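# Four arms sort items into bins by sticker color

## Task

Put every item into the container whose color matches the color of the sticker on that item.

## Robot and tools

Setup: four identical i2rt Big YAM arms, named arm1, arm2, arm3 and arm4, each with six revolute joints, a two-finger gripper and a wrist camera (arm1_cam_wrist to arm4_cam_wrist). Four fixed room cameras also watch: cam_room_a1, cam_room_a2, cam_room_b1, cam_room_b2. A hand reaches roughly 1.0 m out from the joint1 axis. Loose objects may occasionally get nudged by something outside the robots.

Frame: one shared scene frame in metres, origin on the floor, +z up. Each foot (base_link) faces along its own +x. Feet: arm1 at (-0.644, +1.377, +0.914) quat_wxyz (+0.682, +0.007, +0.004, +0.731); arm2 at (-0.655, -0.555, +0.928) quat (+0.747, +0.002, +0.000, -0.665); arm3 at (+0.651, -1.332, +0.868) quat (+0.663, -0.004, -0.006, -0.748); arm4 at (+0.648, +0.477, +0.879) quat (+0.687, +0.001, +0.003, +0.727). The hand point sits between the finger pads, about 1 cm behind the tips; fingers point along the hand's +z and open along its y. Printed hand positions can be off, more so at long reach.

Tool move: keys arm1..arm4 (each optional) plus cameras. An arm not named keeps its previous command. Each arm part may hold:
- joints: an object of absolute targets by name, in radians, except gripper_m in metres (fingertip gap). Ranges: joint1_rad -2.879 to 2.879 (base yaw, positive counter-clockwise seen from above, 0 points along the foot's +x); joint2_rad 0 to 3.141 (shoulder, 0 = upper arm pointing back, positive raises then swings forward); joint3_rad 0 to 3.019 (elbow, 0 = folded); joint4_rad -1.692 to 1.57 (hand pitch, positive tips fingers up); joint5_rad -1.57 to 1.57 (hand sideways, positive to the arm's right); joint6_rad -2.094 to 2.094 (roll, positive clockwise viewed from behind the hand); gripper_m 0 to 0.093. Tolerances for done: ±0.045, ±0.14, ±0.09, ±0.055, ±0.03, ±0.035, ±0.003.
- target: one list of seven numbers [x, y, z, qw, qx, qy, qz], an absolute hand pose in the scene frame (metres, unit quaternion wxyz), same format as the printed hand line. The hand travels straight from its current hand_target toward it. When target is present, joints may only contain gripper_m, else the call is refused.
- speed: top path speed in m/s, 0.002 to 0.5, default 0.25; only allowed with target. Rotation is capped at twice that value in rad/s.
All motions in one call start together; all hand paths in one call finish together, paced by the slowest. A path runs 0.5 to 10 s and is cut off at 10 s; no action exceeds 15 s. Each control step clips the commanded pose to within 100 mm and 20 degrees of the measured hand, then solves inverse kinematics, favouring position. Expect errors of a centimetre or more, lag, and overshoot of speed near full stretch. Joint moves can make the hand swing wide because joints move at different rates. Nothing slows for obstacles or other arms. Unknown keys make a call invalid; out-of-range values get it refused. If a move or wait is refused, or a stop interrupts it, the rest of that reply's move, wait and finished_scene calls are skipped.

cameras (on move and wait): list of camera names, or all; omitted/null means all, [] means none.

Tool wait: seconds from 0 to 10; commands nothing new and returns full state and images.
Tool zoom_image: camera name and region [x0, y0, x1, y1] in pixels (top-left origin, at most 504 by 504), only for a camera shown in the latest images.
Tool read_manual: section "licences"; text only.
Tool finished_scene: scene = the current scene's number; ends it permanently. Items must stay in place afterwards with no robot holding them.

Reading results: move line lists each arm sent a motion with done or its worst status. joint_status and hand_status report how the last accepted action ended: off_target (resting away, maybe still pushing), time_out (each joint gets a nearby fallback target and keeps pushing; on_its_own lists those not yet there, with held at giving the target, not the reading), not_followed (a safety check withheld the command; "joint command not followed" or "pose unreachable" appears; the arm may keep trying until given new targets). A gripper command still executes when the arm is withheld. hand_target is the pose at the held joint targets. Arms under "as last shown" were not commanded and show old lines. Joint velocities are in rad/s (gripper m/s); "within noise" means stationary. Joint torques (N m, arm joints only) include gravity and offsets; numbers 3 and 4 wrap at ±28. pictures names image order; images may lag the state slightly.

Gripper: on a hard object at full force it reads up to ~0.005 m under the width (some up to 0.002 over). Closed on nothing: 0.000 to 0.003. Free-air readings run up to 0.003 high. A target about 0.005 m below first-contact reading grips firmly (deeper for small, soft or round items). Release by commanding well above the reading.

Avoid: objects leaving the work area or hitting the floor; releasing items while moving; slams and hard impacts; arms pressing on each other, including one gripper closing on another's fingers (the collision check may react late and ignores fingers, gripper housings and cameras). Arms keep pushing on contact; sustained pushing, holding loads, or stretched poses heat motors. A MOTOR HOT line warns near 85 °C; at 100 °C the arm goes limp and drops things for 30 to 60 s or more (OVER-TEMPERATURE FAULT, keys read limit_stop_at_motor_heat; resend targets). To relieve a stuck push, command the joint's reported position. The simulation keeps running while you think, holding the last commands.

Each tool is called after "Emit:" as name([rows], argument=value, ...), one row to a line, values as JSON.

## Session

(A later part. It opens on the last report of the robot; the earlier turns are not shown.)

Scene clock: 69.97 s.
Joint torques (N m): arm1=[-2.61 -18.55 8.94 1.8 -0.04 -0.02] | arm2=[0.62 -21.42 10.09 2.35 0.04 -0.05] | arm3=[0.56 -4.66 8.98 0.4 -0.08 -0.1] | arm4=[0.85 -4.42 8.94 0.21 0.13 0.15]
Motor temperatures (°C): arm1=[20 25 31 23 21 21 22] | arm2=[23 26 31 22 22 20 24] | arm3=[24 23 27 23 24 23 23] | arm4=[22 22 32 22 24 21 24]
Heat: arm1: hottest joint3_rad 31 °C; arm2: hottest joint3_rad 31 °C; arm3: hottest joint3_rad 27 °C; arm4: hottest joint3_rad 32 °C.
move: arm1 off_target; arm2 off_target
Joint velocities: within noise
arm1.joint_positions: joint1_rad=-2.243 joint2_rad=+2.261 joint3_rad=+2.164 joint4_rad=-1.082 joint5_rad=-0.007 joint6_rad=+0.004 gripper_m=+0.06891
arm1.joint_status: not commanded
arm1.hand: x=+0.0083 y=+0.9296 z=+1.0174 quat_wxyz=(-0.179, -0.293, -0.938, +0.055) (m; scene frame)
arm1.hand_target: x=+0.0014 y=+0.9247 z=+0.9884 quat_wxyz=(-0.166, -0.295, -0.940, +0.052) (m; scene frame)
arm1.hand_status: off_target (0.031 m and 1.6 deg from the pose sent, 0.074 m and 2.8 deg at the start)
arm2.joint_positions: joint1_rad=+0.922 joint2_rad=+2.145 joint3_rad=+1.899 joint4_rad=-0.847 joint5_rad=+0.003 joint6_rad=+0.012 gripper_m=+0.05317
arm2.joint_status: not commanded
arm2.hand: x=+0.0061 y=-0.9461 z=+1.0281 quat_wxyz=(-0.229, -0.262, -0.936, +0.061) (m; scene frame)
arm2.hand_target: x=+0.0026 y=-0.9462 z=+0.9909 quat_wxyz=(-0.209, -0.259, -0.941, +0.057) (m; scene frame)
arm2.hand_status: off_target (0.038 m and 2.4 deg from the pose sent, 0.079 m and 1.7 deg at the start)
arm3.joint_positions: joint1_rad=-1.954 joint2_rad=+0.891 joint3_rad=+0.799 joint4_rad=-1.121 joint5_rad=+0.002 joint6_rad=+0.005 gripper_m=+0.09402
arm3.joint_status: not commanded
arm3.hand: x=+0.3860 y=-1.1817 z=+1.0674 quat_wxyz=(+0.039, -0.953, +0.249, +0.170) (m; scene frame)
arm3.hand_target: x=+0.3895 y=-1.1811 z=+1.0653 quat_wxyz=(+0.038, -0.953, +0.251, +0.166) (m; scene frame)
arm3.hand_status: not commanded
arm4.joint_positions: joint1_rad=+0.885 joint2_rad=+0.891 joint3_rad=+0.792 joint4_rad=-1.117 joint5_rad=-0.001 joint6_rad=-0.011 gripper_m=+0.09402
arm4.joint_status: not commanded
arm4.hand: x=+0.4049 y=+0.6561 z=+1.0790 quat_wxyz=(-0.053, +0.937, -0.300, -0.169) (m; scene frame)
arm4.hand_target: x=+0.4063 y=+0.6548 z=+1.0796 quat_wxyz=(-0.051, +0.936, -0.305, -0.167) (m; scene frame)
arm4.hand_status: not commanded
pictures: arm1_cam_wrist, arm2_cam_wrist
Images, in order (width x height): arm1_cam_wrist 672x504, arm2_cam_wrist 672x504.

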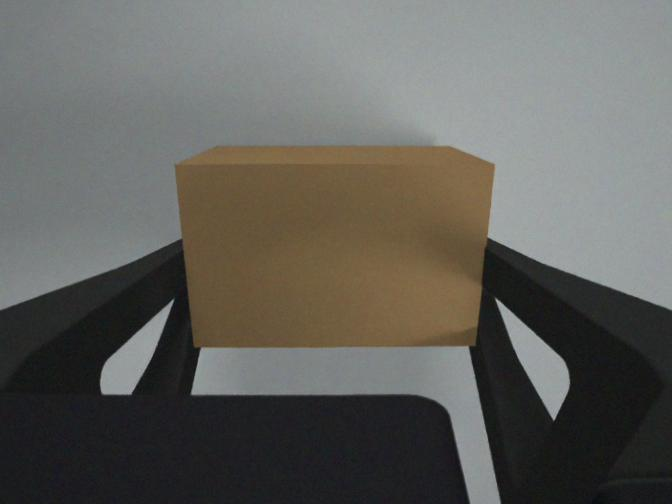

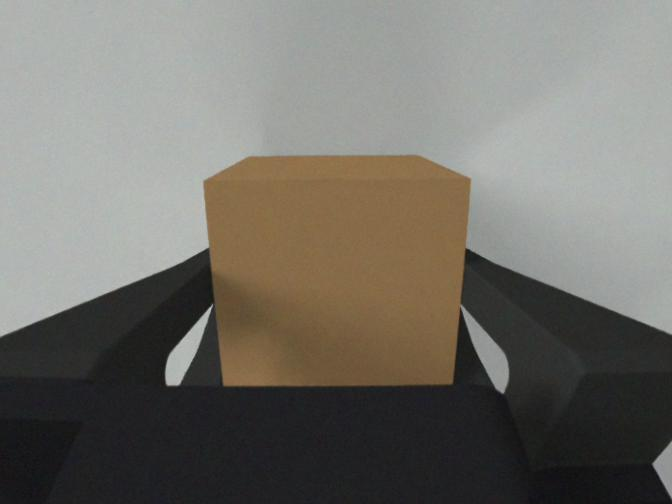

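Emit:
move(arm1={"joints": {"gripper_m": 0.093}}, arm2={"joints": {"gripper_m": 0.093}}, cameras=[])

Emit:
move(arm1={"target": [-0.3977, 1.2058, 1.10, 0.1657, 0.2945, 0.9397, -0.0519], "speed": 0.4}, arm2={"target": [-0.3972, -0.7083, 1.12, 0.2087, 0.2588, 0.9413, -0.0574], "speed": 0.4}, arm3={"target": [0.055, -0.999, 1.10, 0.0434, -0.9535, 0.2462, 0.1681], "speed": 0.4}, arm4={"target": [0.06, 0.909, 1.10, 0.0804, -0.9181, 0.3001, 0.2460], "speed": 0.4}, cameras=["arm3_cam_wrist", "arm4_cam_wrist"])

Scene clock: 77.07 s.
Joint torques (N m): arm1=[-2.43 -19.49 11.06 1.52 0.05 -0.07] | arm2=[0.56 -21.71 10.04 2.29 0.03 -0.05] | arm3=[0.73 -4.72 9.02 0.42 -0.09 -0.09] | arm4=[0.79 -4.54 8.92 0.23 0.11 0.15]
Motor temperatures (°C): arm1=[20 25 32 23 21 21 22] | arm2=[23 26 31 22 22 20 24] | arm3=[24 23 27 23 24 23 23] | arm4=[22 22 33 22 24 21 24]
Heat: arm1: hottest joint3_rad 32 °C; arm2: hottest joint3_rad 31 °C; arm3: hottest joint3_rad 27 °C; arm4: hottest joint3_rad 33 °C.
move: arm1 done; arm2 done
Joint velocities: within noise
arm1.joint_positions: joint1_rad=-2.247 joint2_rad=+2.267 joint3_rad=+2.140 joint4_rad=-1.073 joint5_rad=-0.010 joint6_rad=+0.004 gripper_m=+0.09297
arm1.joint_status: all done
arm1.hand: x=+0.0029 y=+0.9301 z=+1.0025 quat_wxyz=(-0.170, -0.295, -0.939, +0.051) (m; scene frame)
arm1.hand_target: x=+0.0013 y=+0.9246 z=+0.9884 quat_wxyz=(-0.166, -0.295, -0.940, +0.052) (m; scene frame)
arm1.hand_status: not commanded
arm2.joint_positions: joint1_rad=+0.922 joint2_rad=+2.149 joint3_rad=+1.899 joint4_rad=-0.846 joint5_rad=+0.003 joint6_rad=+0.012 gripper_m=+0.09293
arm2.joint_status: all done
arm2.hand: x=+0.0061 y=-0.9461 z=+1.0251 quat_wxyz=(-0.227, -0.262, -0.936, +0.060) (m; scene frame)
arm2.hand_target: x=+0.0025 y=-0.9462 z=+0.9908 quat_wxyz=(-0.209, -0.259, -0.941, +0.057) (m; scene frame)
arm2.hand_status: not commanded
arm3, arm4: as last shown
pictures: none
No camera images: "cameras" was empty.

Scene clock: 79.13 s.
Joint torques (N m): arm1=[-2.84 -0.62 11.51 0.69 0.06 -0.05] | arm2=[0.97 -3.19 10.36 1.16 0.1 0.08] | arm3=[1.73 -21.42 14.02 0.25 0.11 -0.11] | arm4=[0.85 -21.36 13.03 0.55 0.2 0.12]
Motor temperatures (°C): arm1=[20 25 32 23 21 21 22] | arm2=[23 26 31 22 22 20 24] | arm3=[24 23 27 23 24 23 23] | arm4=[22 22 33 22 24 21 24]
Heat: arm1: hottest joint3_rad 32 °C; arm2: hottest joint3_rad 31 °C; arm3: hottest joint3_rad 27 °C; arm4: hottest joint3_rad 33 °C.
move: arm1 done; arm2 off_target; arm3 off_target; arm4 off_target
Joint velocities: within noise
arm1.joint_positions: joint1_rad=-2.247 joint2_rad=+0.863 joint3_rad=+0.753 joint4_rad=-1.082 joint5_rad=-0.010 joint6_rad=+0.001 gripper_m=+0.09297
arm1.joint_status: not commanded
arm1.hand: x=-0.3956 y=+1.2080 z=+1.1016 quat_wxyz=(-0.173, -0.293, -0.939, +0.052) (m; scene frame)
arm1.hand_target: x=-0.3977 y=+1.2059 z=+1.1000 quat_wxyz=(-0.166, -0.294, -0.940, +0.052) (m; scene frame)
arm1.hand_status: done (0.003 m and 0.9 deg from the pose sent, 0.496 m and 0.5 deg at the start)
arm2.joint_positions: joint1_rad=+0.922 joint2_rad=+0.815 joint3_rad=+0.736 joint4_rad=-1.015 joint5_rad=+0.005 joint6_rad=+0.005 gripper_m=+0.09294
arm2.joint_status: not commanded
arm2.hand: x=-0.3929 y=-0.7118 z=+1.1323 quat_wxyz=(-0.228, -0.259, -0.937, +0.062) (m; scene frame)
arm2.hand_target: x=-0.3974 y=-0.7083 z=+1.1204 quat_wxyz=(-0.209, -0.259, -0.941, +0.058) (m; scene frame)
arm2.hand_status: off_target (0.013 m and 2.3 deg from the pose sent, 0.478 m and 2.2 deg at the start)
arm3.joint_positions: joint1_rad=-1.954 joint2_rad=+1.901 joint3_rad=+1.861 joint4_rad=-1.212 joint5_rad=+0.010 joint6_rad=+0.005 gripper_m=+0.09402
arm3.joint_status: not commanded
arm3.hand: x=+0.0674 y=-1.0042 z=+1.0802 quat_wxyz=(+0.037, -0.956, +0.250, +0.150) (m; scene frame)
arm3.hand_target: x=+0.0560 y=-0.9995 z=+1.1000 quat_wxyz=(+0.044, -0.953, +0.246, +0.169) (m; scene frame)
arm3.hand_status: off_target (0.024 m and 2.2 deg from the pose sent, 0.379 m and 0.7 deg at the start)
arm4.joint_positions: joint1_rad=+0.885 joint2_rad=+1.931 joint3_rad=+1.829 joint4_rad=-0.971 joint5_rad=+0.002 joint6_rad=-0.011 gripper_m=+0.09402
arm4.joint_status: not commanded
arm4.hand: x=+0.0705 y=+0.9005 z=+1.0862 quat_wxyz=(-0.076, +0.923, -0.296, -0.235) (m; scene frame)
arm4.hand_target: x=+0.0607 y=+0.9084 z=+1.1001 quat_wxyz=(-0.081, +0.918, -0.300, -0.247) (m; scene frame)
arm4.hand_status: off_target (0.019 m and 1.5 deg from the pose sent, 0.428 m and 9.6 deg at the start)
pictures: arm3_cam_wrist, arm4_cam_wrist
Images, in order (width x height): arm3_cam_wrist 672x504, arm4_cam_wrist 672x504.

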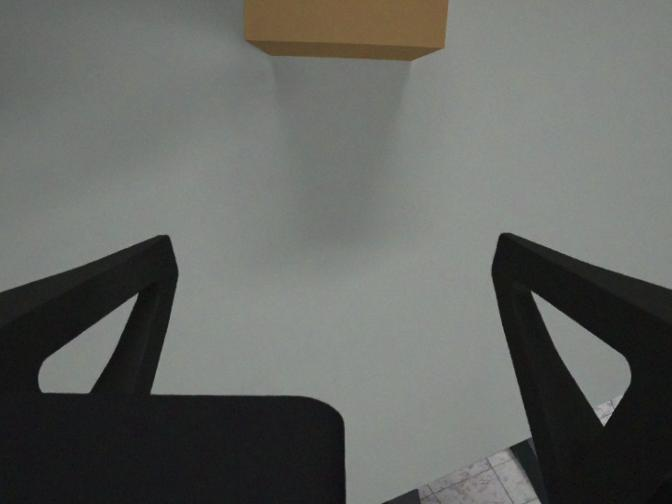

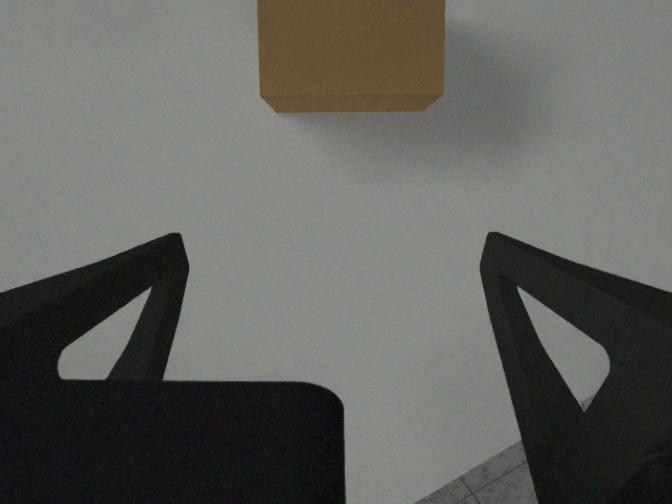

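Emit:
move(arm4={"joints": {"joint1_rad": 0.871}}, arm3={"target": [-0.013, -0.964, 1.012, 0.0434, -0.9535, 0.2462, 0.1681], "speed": 0.18}, cameras=["arm3_cam_wrist", "arm4_cam_wrist"])

Emit:
move(arm3={"joints": {"gripper_m": 0.035}}, arm4={"target": [-0.003, 0.960, 1.01, 0.0804, -0.9181, 0.3001, 0.2460], "speed": 0.18}, cameras=["arm3_cam_wrist", "arm4_cam_wrist"])

Scene clock: 90.03 s.
Joint torques (N m): arm1=[-2.08 -0.5 11.59 0.69 0.05 -0.07] | arm2=[1.03 -3.25 10.36 1.14 0.1 0.08] | arm3=[1.85 -21.83 12.77 0.87 0.09 -0.09] | arm4=[0.62 -21.19 13.03 0.36 0.19 0.13]
Motor temperatures (°C): arm1=[20 25 32 23 21 21 22] | arm2=[23 26 32 22 22 20 23] | arm3=[24 24 28 23 24 23 23] | arm4=[22 22 36 22 24 21 24]
Heat: arm1: hottest joint3_rad 32 °C; arm2: hottest joint3_rad 32 °C; arm3: hottest joint3_rad 28 °C; arm4: hottest joint3_rad 36 °C.
move: arm3 off_target; arm4 done
Joint velocities: within noise
arm1, arm2: as last shown
arm1.hand_target: x=-0.3977 y=+1.2059 z=+1.1000 quat_wxyz=(-0.166, -0.295, -0.940, +0.052) (m; scene frame)
arm3.joint_positions: joint1_rad=-1.956 joint2_rad=+2.126 joint3_rad=+2.055 joint4_rad=-1.149 joint5_rad=+0.011 joint6_rad=+0.005 gripper_m=+0.09398
arm3.joint_status: not commanded
arm3.hand: x=+0.0006 y=-0.9666 z=+1.0204 quat_wxyz=(+0.042, -0.953, +0.251, +0.165) (m; scene frame)
arm3.hand_target: x=-0.0123 y=-0.9644 z=+1.0119 quat_wxyz=(+0.043, -0.953, +0.246, +0.169) (m; scene frame)
arm3.hand_status: off_target (0.016 m and 0.6 deg from the pose sent, 0.113 m and 2.2 deg at the start)
arm4.joint_positions: joint1_rad=+0.878 joint2_rad=+1.931 joint3_rad=+1.829 joint4_rad=-0.972 joint5_rad=+0.002 joint6_rad=-0.011 gripper_m=+0.09402
arm4.joint_status: all done
arm4.hand: x=+0.0735 y=+0.9045 z=+1.0861 quat_wxyz=(-0.077, +0.922, -0.299, -0.234) (m; scene frame)
arm4.hand_target: x=+0.0666 y=+0.9164 z=+1.1000 quat_wxyz=(-0.082, +0.916, -0.306, -0.246) (m; scene frame)
arm4.hand_status: not commanded
pictures: arm3_cam_wrist, arm4_cam_wrist
Images, in order (width x height): arm3_cam_wrist 672x504, arm4_cam_wrist 672x504.

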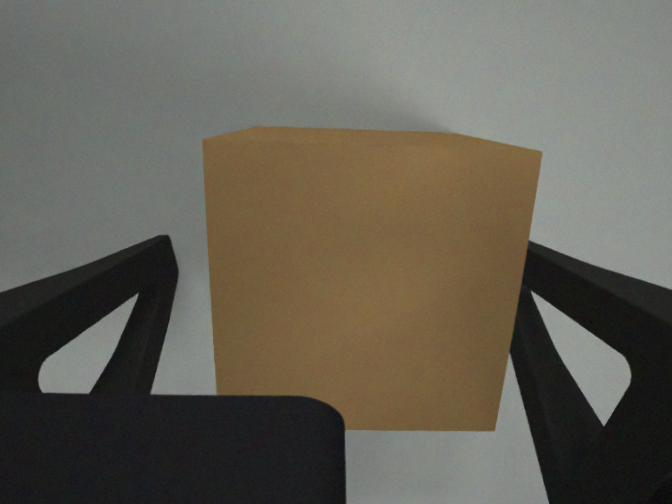

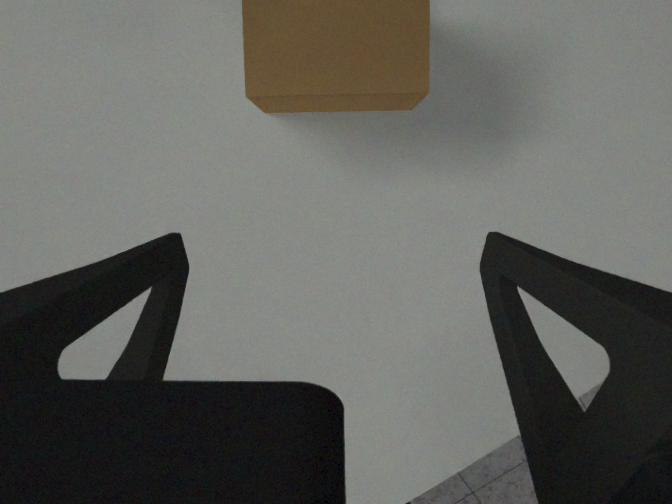

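Scene clock: 91.53 s.
Joint torques (N m): arm1=[-2.55 -0.67 11.45 0.59 0.03 -0.07] | arm2=[1.14 -3.08 10.37 1.13 0.1 0.08] | arm3=[1.9 -21.83 12.81 0.84 0.2 -0.1] | arm4=[0.38 -24.29 12.49 1.02 -0.03 0.07]
Motor temperatures (°C): arm1=[20 25 32 23 21 21 22] | arm2=[23 26 32 22 22 20 23] | arm3=[24 24 28 23 24 23 23] | arm4=[22 23 36 22 24 21 24]
Heat: arm1: hottest joint3_rad 32 °C; arm2: hottest joint3_rad 32 °C; arm3: hottest joint3_rad 28 °C; arm4: hottest joint3_rad 36 °C.
move: arm3 off_target; arm4 off_target
Joint velocities: within noise
arm1, arm2: as last shown
arm1.hand_target: x=-0.3977 y=+1.2059 z=+1.1000 quat_wxyz=(-0.166, -0.294, -0.940, +0.052) (m; scene frame)
arm3.joint_positions: joint1_rad=-1.954 joint2_rad=+2.126 joint3_rad=+2.055 joint4_rad=-1.149 joint5_rad=+0.008 joint6_rad=+0.005 gripper_m=+0.05291
arm3.joint_status: gripper_m off_target (ended at +0.05294, target +0.03500)
arm3.hand: x=-0.0003 y=-0.9682 z=+1.0202 quat_wxyz=(+0.041, -0.953, +0.250, +0.166) (m; scene frame)
arm3.hand_target: x=-0.0122 y=-0.9643 z=+1.0119 quat_wxyz=(+0.044, -0.953, +0.246, +0.168) (m; scene frame)
arm3.hand_status: not commanded
arm4.joint_positions: joint1_rad=+0.882 joint2_rad=+2.195 joint3_rad=+2.062 joint4_rad=-0.936 joint5_rad=+0.006 joint6_rad=-0.009 gripper_m=+0.09398
arm4.joint_status: not commanded
arm4.hand: x=+0.0080 y=+0.9490 z=+1.0122 quat_wxyz=(-0.079, +0.921, -0.299, -0.236) (m; scene frame)
arm4.hand_target: x=-0.0021 y=+0.9595 z=+1.0100 quat_wxyz=(-0.081, +0.918, -0.300, -0.246) (m; scene frame)
arm4.hand_status: off_target (0.016 m and 1.2 deg from the pose sent, 0.121 m and 1.5 deg at the start)
pictures: arm3_cam_wrist, arm4_cam_wrist
Images, in order (width x height): arm3_cam_wrist 672x504, arm4_cam_wrist 672x504.

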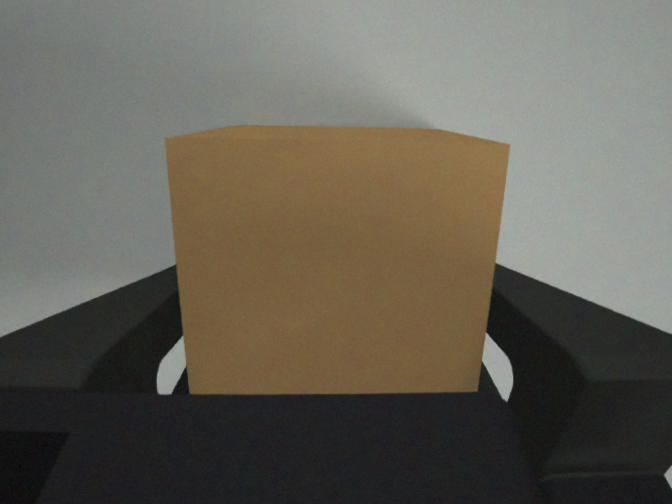

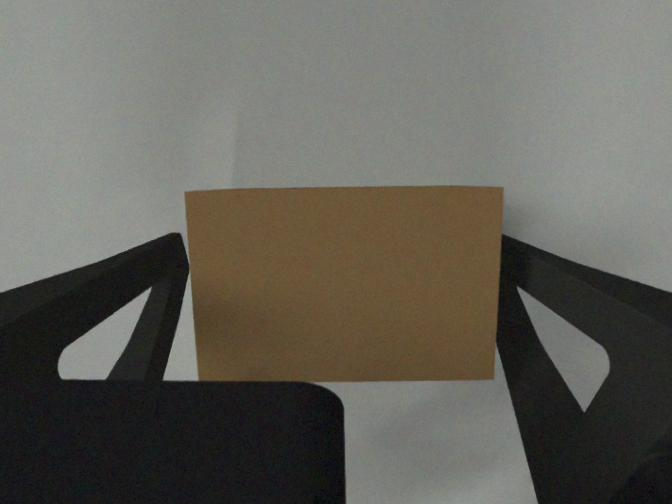

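Emit:
move(arm3={"target": [0.388, -1.187, 1.12, 0.0434, -0.9535, 0.2462, 0.1681], "speed": 0.4}, arm4={"joints": {"gripper_m": 0.048}}, cameras=[])

Emit:
move(arm3={"joints": {"joint1_rad": 0.979, "joint5_rad": 0, "joint6_rad": 0}}, arm4={"target": [0.406, 0.655, 1.12, 0.0804, -0.9181, 0.3001, 0.2460], "speed": 0.4}, cameras=[])

Emit:
move(arm3={"target": [1.13, -1.745, 0.90, 0.1631, 0.3368, 0.9254, -0.0594], "speed": 0.35}, arm4={"joints": {"joint1_rad": -1.137, "joint5_rad": 0, "joint6_rad": 0}}, cameras=["arm3_cam_wrist", "arm4_cam_wrist", "cam_room_a1"])

Scene clock: 106.50 s.
Joint torques (N m): arm1=[-2.73 -0.67 11.58 0.61 0.03 -0.07] | arm2=[1.03 -3.14 10.35 1.11 0.09 0.08] | arm3=[2.32 -3.9 9.11 0.5 0.13 0.04] | arm4=[0.73 -24 12.42 1.1 -0.06 0.06]
Motor temperatures (°C): arm1=[20 24 32 23 21 21 22] | arm2=[23 25 32 22 22 20 23] | arm3=[24 25 30 23 24 23 24] | arm4=[22 24 35 22 24 21 25]
Heat: arm1: hottest joint3_rad 32 °C; arm2: hottest joint3_rad 32 °C; arm3: hottest joint3_rad 30 °C; arm4: hottest joint3_rad 35 °C.
move: arm3 done; arm4 off_target
Joint velocities: within noise
arm1, arm2: as last shown
arm3.joint_positions: joint1_rad=-1.945 joint2_rad=+0.869 joint3_rad=+0.933 joint4_rad=-1.263 joint5_rad=+0.017 joint6_rad=+0.011 gripper_m=+0.05292
arm3.joint_status: not commanded
arm3.hand: x=+0.3886 y=-1.1827 z=+1.1240 quat_wxyz=(+0.046, -0.951, +0.249, +0.175) (m; scene frame)
arm3.hand_target: x=+0.3881 y=-1.1870 z=+1.1199 quat_wxyz=(+0.043, -0.954, +0.246, +0.168) (m; scene frame)
arm3.hand_status: done (0.006 m and 0.9 deg from the pose sent, 0.457 m and 0.6 deg at the start)
arm4.joint_positions: joint1_rad=+0.882 joint2_rad=+2.195 joint3_rad=+2.062 joint4_rad=-0.936 joint5_rad=+0.006 joint6_rad=-0.009 gripper_m=+0.06942
arm4.joint_status: gripper_m off_target (ended at +0.06944, target +0.04800)
arm4.hand: x=+0.0080 y=+0.9490 z=+1.0122 quat_wxyz=(-0.079, +0.921, -0.299, -0.236) (m; scene frame)
arm4.hand_target: x=-0.0022 y=+0.9594 z=+1.0100 quat_wxyz=(-0.081, +0.918, -0.300, -0.246) (m; scene frame)
arm4.hand_status: not commanded
pictures: none
No camera images: "cameras" was empty.

Scene clock: 108.80 s.
Joint torques (N m): arm1=[-1.96 -0.26 11.54 0.54 0.04 0] | arm2=[1.03 -3.19 10.37 1.16 0.1 0.08] | arm3=[1.9 -4.13 9.07 0.49 0.12 -0.1] | arm4=[1.49 -2.08 9.32 0.5 0.21 0.19]
Motor temperatures (°C): arm1=[20 24 32 23 21 21 22] | arm2=[23 25 32 22 22 20 23] | arm3=[24 25 30 23 24 23 24] | arm4=[22 24 35 22 24 21 25]
Heat: arm1: hottest joint3_rad 32 °C; arm2: hottest joint3_rad 32 °C; arm3: hottest joint3_rad 30 °C; arm4: hottest joint3_rad 35 °C.
move: arm3 done; arm4 done
Joint velocities: within noise
arm1, arm2: as last shown
arm3.joint_positions: joint1_rad=+0.970 joint2_rad=+0.876 joint3_rad=+0.933 joint4_rad=-1.263 joint5_rad=-0.003 joint6_rad=+0.005 gripper_m=+0.05305
arm3.joint_status: all done
arm3.hand: x=+0.8763 y=-1.5265 z=+1.1274 quat_wxyz=(-0.173, -0.348, -0.919, +0.068) (m; scene frame)
arm3.hand_target: x=+0.8759 y=-1.5233 z=+1.1252 quat_wxyz=(-0.169, -0.342, -0.922, +0.068) (m; scene frame)
arm3.hand_status: not commanded
arm4.joint_positions: joint1_rad=+0.884 joint2_rad=+0.759 joint3_rad=+0.793 joint4_rad=-1.068 joint5_rad=+0.006 joint6_rad=-0.008 gripper_m=+0.06942
arm4.joint_status: not commanded
arm4.hand: x=+0.4066 y=+0.6569 z=+1.1218 quat_wxyz=(-0.084, +0.917, -0.297, -0.253) (m; scene frame)
arm4.hand_target: x=+0.4060 y=+0.6550 z=+1.1200 quat_wxyz=(-0.080, +0.918, -0.300, -0.246) (m; scene frame)
arm4.hand_status: done (0.003 m and 0.9 deg from the pose sent, 0.506 m and 1.2 deg at the start)
pictures: none
No camera images: "cameras" was empty.

Scene clock: 110.80 s.
Joint torques (N m): arm1=[-2.73 -0.32 11.73 0.75 0.02 -0.06] | arm2=[1.03 -3.19 10.39 1.11 0.09 0.07] | arm3=[1.44 -21.36 11.69 0.75 -0.07 -0.12] | arm4=[0.38 -2.43 9.39 0.49 0.02 0.13]
Motor temperatures (°C): arm1=[20 24 32 23 21 21 22] | arm2=[23 25 32 22 22 20 23] | arm3=[24 25 30 23 24 23 24] | arm4=[22 24 35 22 24 21 25]
Heat: arm1: hottest joint3_rad 32 °C; arm2: hottest joint3_rad 32 °C; arm3: hottest joint3_rad 30 °C; arm4: hottest joint3_rad 35 °C.
move: arm3 off_target; arm4 done
Joint velocities: within noise
arm1, arm2: as last shown
arm3.joint_positions: joint1_rad=+0.970 joint2_rad=+1.957 joint3_rad=+1.350 joint4_rad=-0.688 joint5_rad=-0.012 joint6_rad=-0.006 gripper_m=+0.05305
arm3.joint_status: not commanded
arm3.hand: x=+1.1087 y=-1.7319 z=+0.8750 quat_wxyz=(-0.134, -0.345, -0.928, +0.049) (m; scene frame)
arm3.hand_target: x=+1.1289 y=-1.7440 z=+0.9008 quat_wxyz=(-0.163, -0.337, -0.925, +0.060) (m; scene frame)
arm3.hand_status: off_target (0.035 m and 3.7 deg from the pose sent, 0.405 m and 2.2 deg at the start)
arm4.joint_positions: joint1_rad=-1.135 joint2_rad=+0.759 joint3_rad=+0.793 joint4_rad=-1.068 joint5_rad=+0.002 joint6_rad=-0.008 gripper_m=+0.06945
arm4.joint_status: all done
arm4.hand: x=+0.9148 y=+0.6199 z=+1.1195 quat_wxyz=(-0.255, +0.239, -0.935, -0.062) (m; scene frame)
arm4.hand_target: x=+0.9143 y=+0.6193 z=+1.1178 quat_wxyz=(-0.248, +0.235, -0.938, -0.062) (m; scene frame)
arm4.hand_status: not commanded
pictures: arm3_cam_wrist, arm4_cam_wrist, cam_room_a1
Images, in order (width x height): arm3_cam_wrist 672x504, arm4_cam_wrist 672x504, cam_room_a1 672x504.

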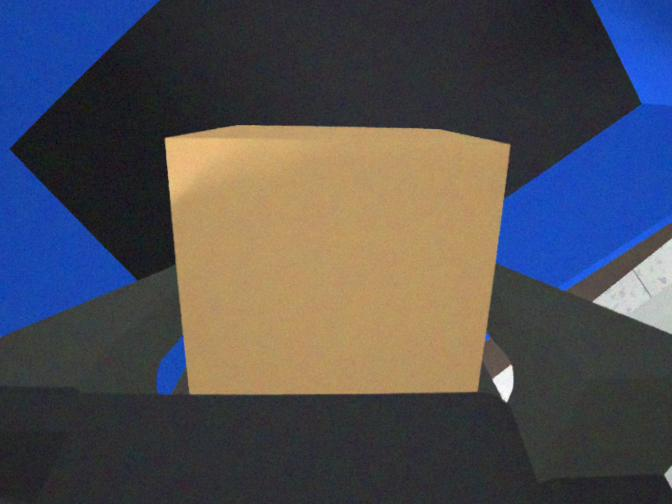

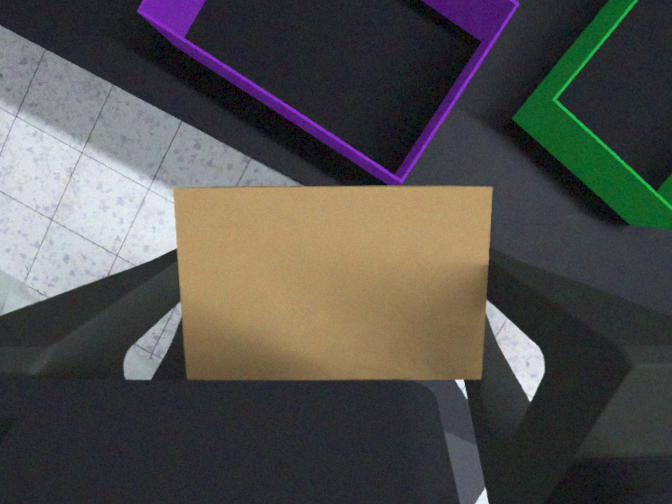

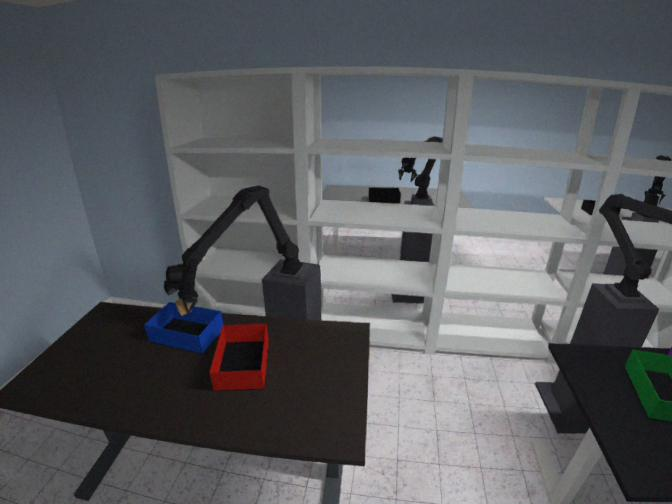

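Emit:
move(arm3={"target": [1.150, -1.762, 0.82, 0.1631, 0.3368, 0.9254, -0.0594], "speed": 0.25}, arm4={"target": [1.107, 0.722, 0.82, 0.25, -0.25, 0.933, 0.067], "speed": 0.35}, cameras=["arm3_cam_wrist", "arm4_cam_wrist"])

Scene clock: 121.73 s.
Joint torques (N m): arm1=[-2.49 -0.44 11.6 0.43 0.01 -0.05] | arm2=[0.97 -3.19 10.36 1.14 0.09 0.08] | arm3=[1.67 -20.89 11.18 1.18 -0.05 -0.1] | arm4=[0.21 -15.85 7.25 1.48 -0.03 -0.08]
Motor temperatures (°C): arm1=[20 24 32 23 21 21 21] | arm2=[23 25 32 22 22 20 23] | arm3=[24 25 30 23 24 23 24] | arm4=[22 24 35 22 24 21 25]
Heat: arm1: hottest joint3_rad 32 °C; arm2: hottest joint3_rad 32 °C; arm3: hottest joint3_rad 30 °C; arm4: hottest joint3_rad 35 °C.
move: arm3 off_target; arm4 off_target
Joint velocities: within noise
arm1, arm2: as last shown
arm3.joint_positions: joint1_rad=+0.970 joint2_rad=+2.110 joint3_rad=+1.396 joint4_rad=-0.570 joint5_rad=-0.012 joint6_rad=-0.006 gripper_m=+0.05305
arm3.joint_status: not commanded
arm3.hand: x=+1.1275 y=-1.7492 z=+0.8085 quat_wxyz=(-0.139, -0.345, -0.927, +0.051) (m; scene frame)
arm3.hand_target: x=+1.1491 y=-1.7611 z=+0.8208 quat_wxyz=(-0.163, -0.337, -0.925, +0.059) (m; scene frame)
arm3.hand_status: off_target (0.028 m and 3.1 deg from the pose sent, 0.075 m and 3.7 deg at the start)
arm4.joint_positions: joint1_rad=-1.136 joint2_rad=+1.840 joint3_rad=+0.812 joint4_rad=-0.063 joint5_rad=-0.017 joint6_rad=-0.020 gripper_m=+0.06945
arm4.joint_status: not commanded
arm4.hand: x=+1.0865 y=+0.7144 z=+0.8087 quat_wxyz=(-0.227, +0.248, -0.940, -0.062) (m; scene frame)
arm4.hand_target: x=+1.1064 y=+0.7216 z=+0.8207 quat_wxyz=(-0.250, +0.250, -0.933, -0.067) (m; scene frame)
arm4.hand_status: off_target (0.025 m and 2.9 deg from the pose sent, 0.370 m and 1.6 deg at the start)
pictures: arm3_cam_wrist, arm4_cam_wrist
Images, in order (width x height): arm3_cam_wrist 672x504, arm4_cam_wrist 672x504.

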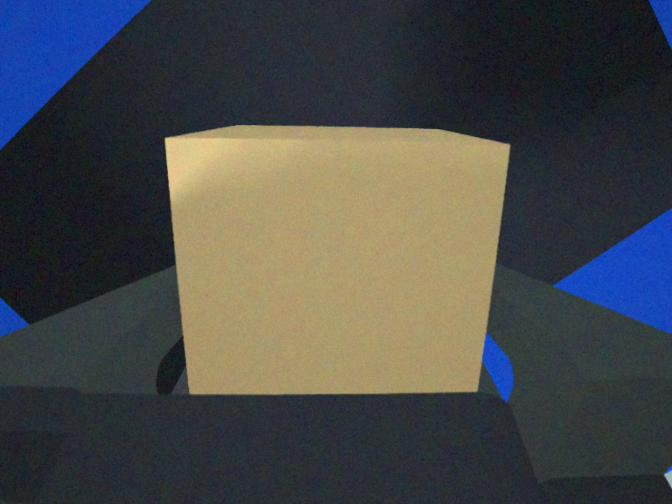

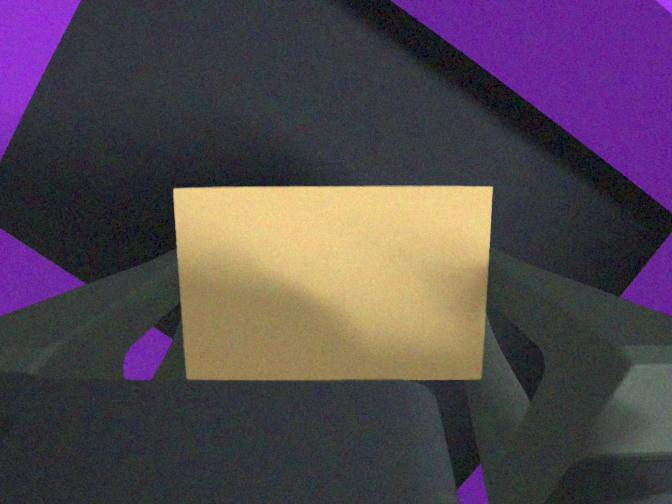

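Emit:
move(arm3={"target": [1.152, -1.764, 0.722, 0.1631, 0.3368, 0.9254, -0.0594], "speed": 0.13}, arm4={"target": [1.118, 0.722, 0.715, 0.25, -0.25, 0.933, 0.067], "speed": 0.13}, cameras=["arm3_cam_wrist", "arm4_cam_wrist"])

Scene clock: 126.23 s.
Joint torques (N m): arm1=[-2.14 -0.38 11.52 0.54 0.03 -0.05] | arm2=[1.03 -3.31 10.32 1.13 0.1 0.08] | arm3=[1.55 -17.67 9.1 1.5 0.09 -0.1] | arm4=[0.32 -12.63 5.04 1.26 -0.07 -0.06]
Motor temperatures (°C): arm1=[20 24 32 23 21 21 21] | arm2=[23 25 32 22 22 20 23] | arm3=[24 25 30 23 24 23 24] | arm4=[22 24 35 22 24 21 25]
Heat: arm1: hottest joint3_rad 32 °C; arm2: hottest joint3_rad 32 °C; arm3: hottest joint3_rad 30 °C; arm4: hottest joint3_rad 35 °C.
move: arm3 off_target; arm4 off_target
Joint velocities: within noise
arm1, arm2: as last shown
arm3.joint_positions: joint1_rad=+0.970 joint2_rad=+2.244 joint3_rad=+1.420 joint4_rad=-0.400 joint5_rad=-0.016 joint6_rad=-0.006 gripper_m=+0.05305
arm3.joint_status: not commanded
arm3.hand: x=+1.1439 y=-1.7636 z=+0.7465 quat_wxyz=(-0.167, -0.342, -0.923, +0.060) (m; scene frame)
arm3.hand_target: x=+1.1507 y=-1.7629 z=+0.7227 quat_wxyz=(-0.163, -0.337, -0.925, +0.059) (m; scene frame)
arm3.hand_status: off_target (0.026 m and 0.9 deg from the pose sent, 0.091 m and 3.0 deg at the start)
arm4.joint_positions: joint1_rad=-1.148 joint2_rad=+2.081 joint3_rad=+0.876 joint4_rad=+0.188 joint5_rad=-0.021 joint6_rad=-0.033 gripper_m=+0.06945
arm4.joint_status: not commanded
arm4.hand: x=+1.1176 y=+0.7251 z=+0.7381 quat_wxyz=(-0.262, +0.247, -0.930, -0.069) (m; scene frame)
arm4.hand_target: x=+1.1169 y=+0.7214 z=+0.7159 quat_wxyz=(-0.250, +0.250, -0.933, -0.067) (m; scene frame)
arm4.hand_status: off_target (0.023 m and 1.4 deg from the pose sent, 0.099 m and 2.9 deg at the start)
pictures: arm3_cam_wrist, arm4_cam_wrist
Images, in order (width x height): arm3_cam_wrist 672x504, arm4_cam_wrist 672x504.

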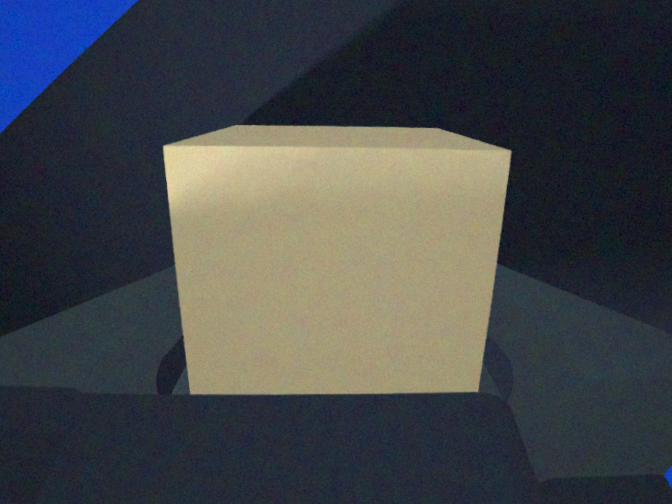

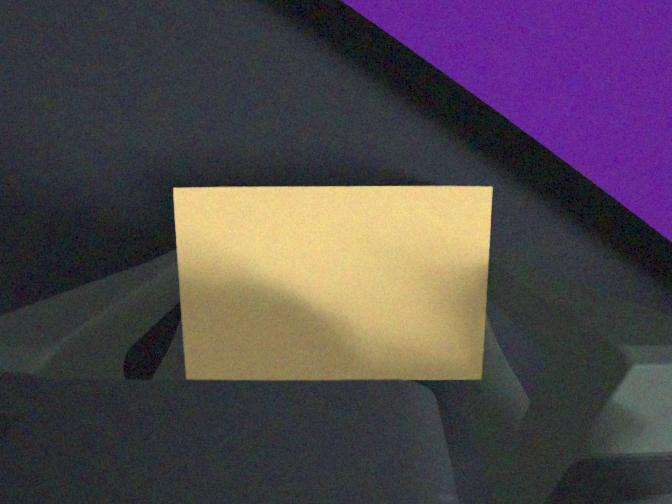

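Emit:
move(arm3={"joints": {"gripper_m": 0.093}}, arm4={"joints": {"gripper_m": 0.093}}, cameras=[])

Emit:
move(arm3={"target": [1.10, -1.73, 0.92, 0.1631, 0.3368, 0.9254, -0.0594], "speed": 0.3}, arm4={"target": [1.07, 0.70, 0.92, 0.25, -0.25, 0.933, 0.067], "speed": 0.3}, cameras=["arm3_cam_wrist", "arm4_cam_wrist"])

Scene clock: 131.63 s.
Joint torques (N m): arm1=[-2.67 -0.67 11.49 0.49 0.02 -0.11] | arm2=[1.08 -3.08 10.36 1.11 0.09 0.09] | arm3=[1.67 -18.2 8.53 0.94 0 -0.08] | arm4=[-0.09 -13.51 4.71 1.13 0.03 -0.02]
Motor temperatures (°C): arm1=[20 24 32 23 21 21 21] | arm2=[23 25 33 22 22 20 23] | arm3=[24 25 30 23 24 23 24] | arm4=[22 24 34 22 24 21 26]
Heat: arm1: hottest joint3_rad 32 °C; arm2: hottest joint3_rad 33 °C; arm3: hottest joint3_rad 30 °C; arm4: hottest joint3_rad 34 °C.
move: arm3 done; arm4 done
Joint velocities: within noise
arm1.joint_positions: joint1_rad=-2.247 joint2_rad=+0.863 joint3_rad=+0.753 joint4_rad=-1.082 joint5_rad=-0.010 joint6_rad=+0.001 gripper_m=+0.09297
arm1.joint_status: not commanded
arm1.hand: x=-0.3956 y=+1.2080 z=+1.1016 quat_wxyz=(-0.173, -0.293, -0.939, +0.052) (m; scene frame)
arm1.hand_target: x=-0.3977 y=+1.2059 z=+1.1000 quat_wxyz=(-0.166, -0.294, -0.940, +0.052) (m; scene frame)
arm1.hand_status: not commanded
arm2.joint_positions: joint1_rad=+0.922 joint2_rad=+0.815 joint3_rad=+0.736 joint4_rad=-1.015 joint5_rad=+0.005 joint6_rad=+0.005 gripper_m=+0.09294
arm2.joint_status: not commanded
arm2.hand: x=-0.3929 y=-0.7118 z=+1.1323 quat_wxyz=(-0.228, -0.259, -0.937, +0.062) (m; scene frame)
arm2.hand_target: x=-0.3974 y=-0.7083 z=+1.1204 quat_wxyz=(-0.209, -0.259, -0.941, +0.058) (m; scene frame)
arm2.hand_status: not commanded
arm3.joint_positions: joint1_rad=+0.970 joint2_rad=+2.250 joint3_rad=+1.428 joint4_rad=-0.387 joint5_rad=-0.014 joint6_rad=-0.006 gripper_m=+0.09295
arm3.joint_status: all done
arm3.hand: x=+1.1475 y=-1.7673 z=+0.7468 quat_wxyz=(-0.173, -0.342, -0.921, +0.064) (m; scene frame)
arm3.hand_target: x=+1.1509 y=-1.7630 z=+0.7229 quat_wxyz=(-0.163, -0.337, -0.925, +0.059) (m; scene frame)
arm3.hand_status: not commanded
arm4.joint_positions: joint1_rad=-1.146 joint2_rad=+2.087 joint3_rad=+0.882 joint4_rad=+0.194 joint5_rad=-0.025 joint6_rad=-0.038 gripper_m=+0.09290
arm4.joint_status: all done
arm4.hand: x=+1.1196 y=+0.7277 z=+0.7370 quat_wxyz=(-0.264, +0.250, -0.929, -0.072) (m; scene frame)
arm4.hand_target: x=+1.1168 y=+0.7215 z=+0.7160 quat_wxyz=(-0.250, +0.250, -0.933, -0.067) (m; scene frame)
arm4.hand_status: not commanded
pictures: none
No camera images: "cameras" was empty.

Scene clock: 133.10 s.
Joint torques (N m): arm1=[-2.67 -1.14 11.64 0.68 0.05 -0.05] | arm2=[1.08 -3.14 10.36 1.1 0.09 0.09] | arm3=[0.56 -17.44 7.84 0.49 -0.08 -0.12] | arm4=[0.67 -11.87 7.09 0.49 0.15 0.05]
Motor temperatures (°C): arm1=[20 24 32 23 21 21 21] | arm2=[23 25 33 22 22 20 23] | arm3=[24 25 30 23 24 23 24] | arm4=[22 24 34 22 24 21 25]
Heat: arm1: hottest joint3_rad 32 °C; arm2: hottest joint3_rad 33 °C; arm3: hottest joint3_rad 30 °C; arm4: hottest joint3_rad 34 °C.
move: arm3 off_target; arm4 done
Joint velocities: within noise
arm1, arm2: as last shown
arm3.joint_positions: joint1_rad=+0.970 joint2_rad=+1.834 joint3_rad=+1.313 joint4_rad=-0.683 joint5_rad=-0.018 joint6_rad=-0.020 gripper_m=+0.09297
arm3.joint_status: not commanded
arm3.hand: x=+1.1074 y=-1.7287 z=+0.9326 quat_wxyz=(-0.176, -0.335, -0.923, +0.064) (m; scene frame)
arm3.hand_target: x=+1.1000 y=-1.7299 z=+0.9203 quat_wxyz=(-0.163, -0.337, -0.925, +0.059) (m; scene frame)
arm3.hand_status: off_target (0.015 m and 1.6 deg from the pose sent, 0.184 m and 1.5 deg at the start)
arm4.joint_positions: joint1_rad=-1.146 joint2_rad=+1.504 joint3_rad=+0.782 joint4_rad=-0.295 joint5_rad=-0.025 joint6_rad=-0.038 gripper_m=+0.09290
arm4.joint_status: not commanded
arm4.hand: x=+1.0720 y=+0.7031 z=+0.9277 quat_wxyz=(-0.261, +0.250, -0.929, -0.071) (m; scene frame)
arm4.hand_target: x=+1.0700 y=+0.7000 z=+0.9202 quat_wxyz=(-0.250, +0.250, -0.933, -0.067) (m; scene frame)
arm4.hand_status: done (0.008 m and 1.4 deg from the pose sent, 0.192 m and 1.8 deg at the start)
pictures: arm3_cam_wrist, arm4_cam_wrist
Images, in order (width x height): arm3_cam_wrist 672x504, arm4_cam_wrist 672x504.

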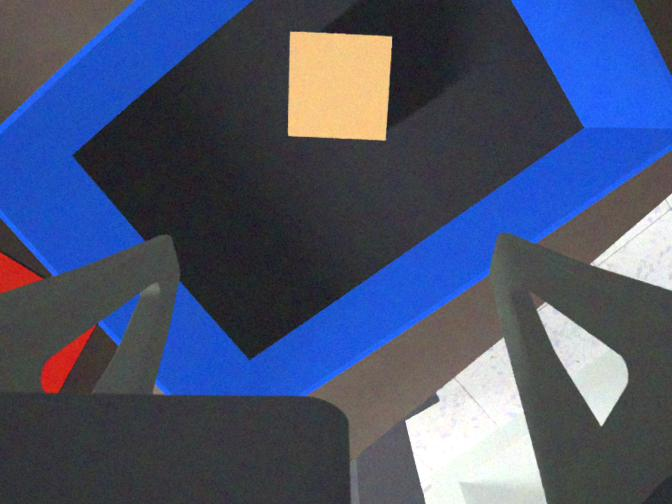

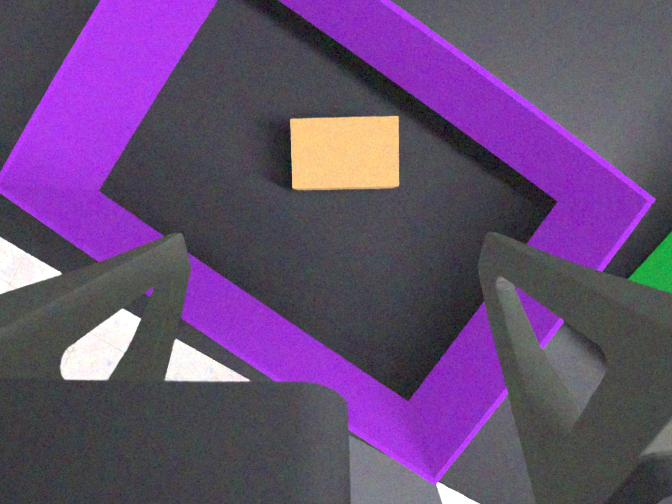

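Emit:
finished_scene(scene=3)

The scene is finished: the task was done.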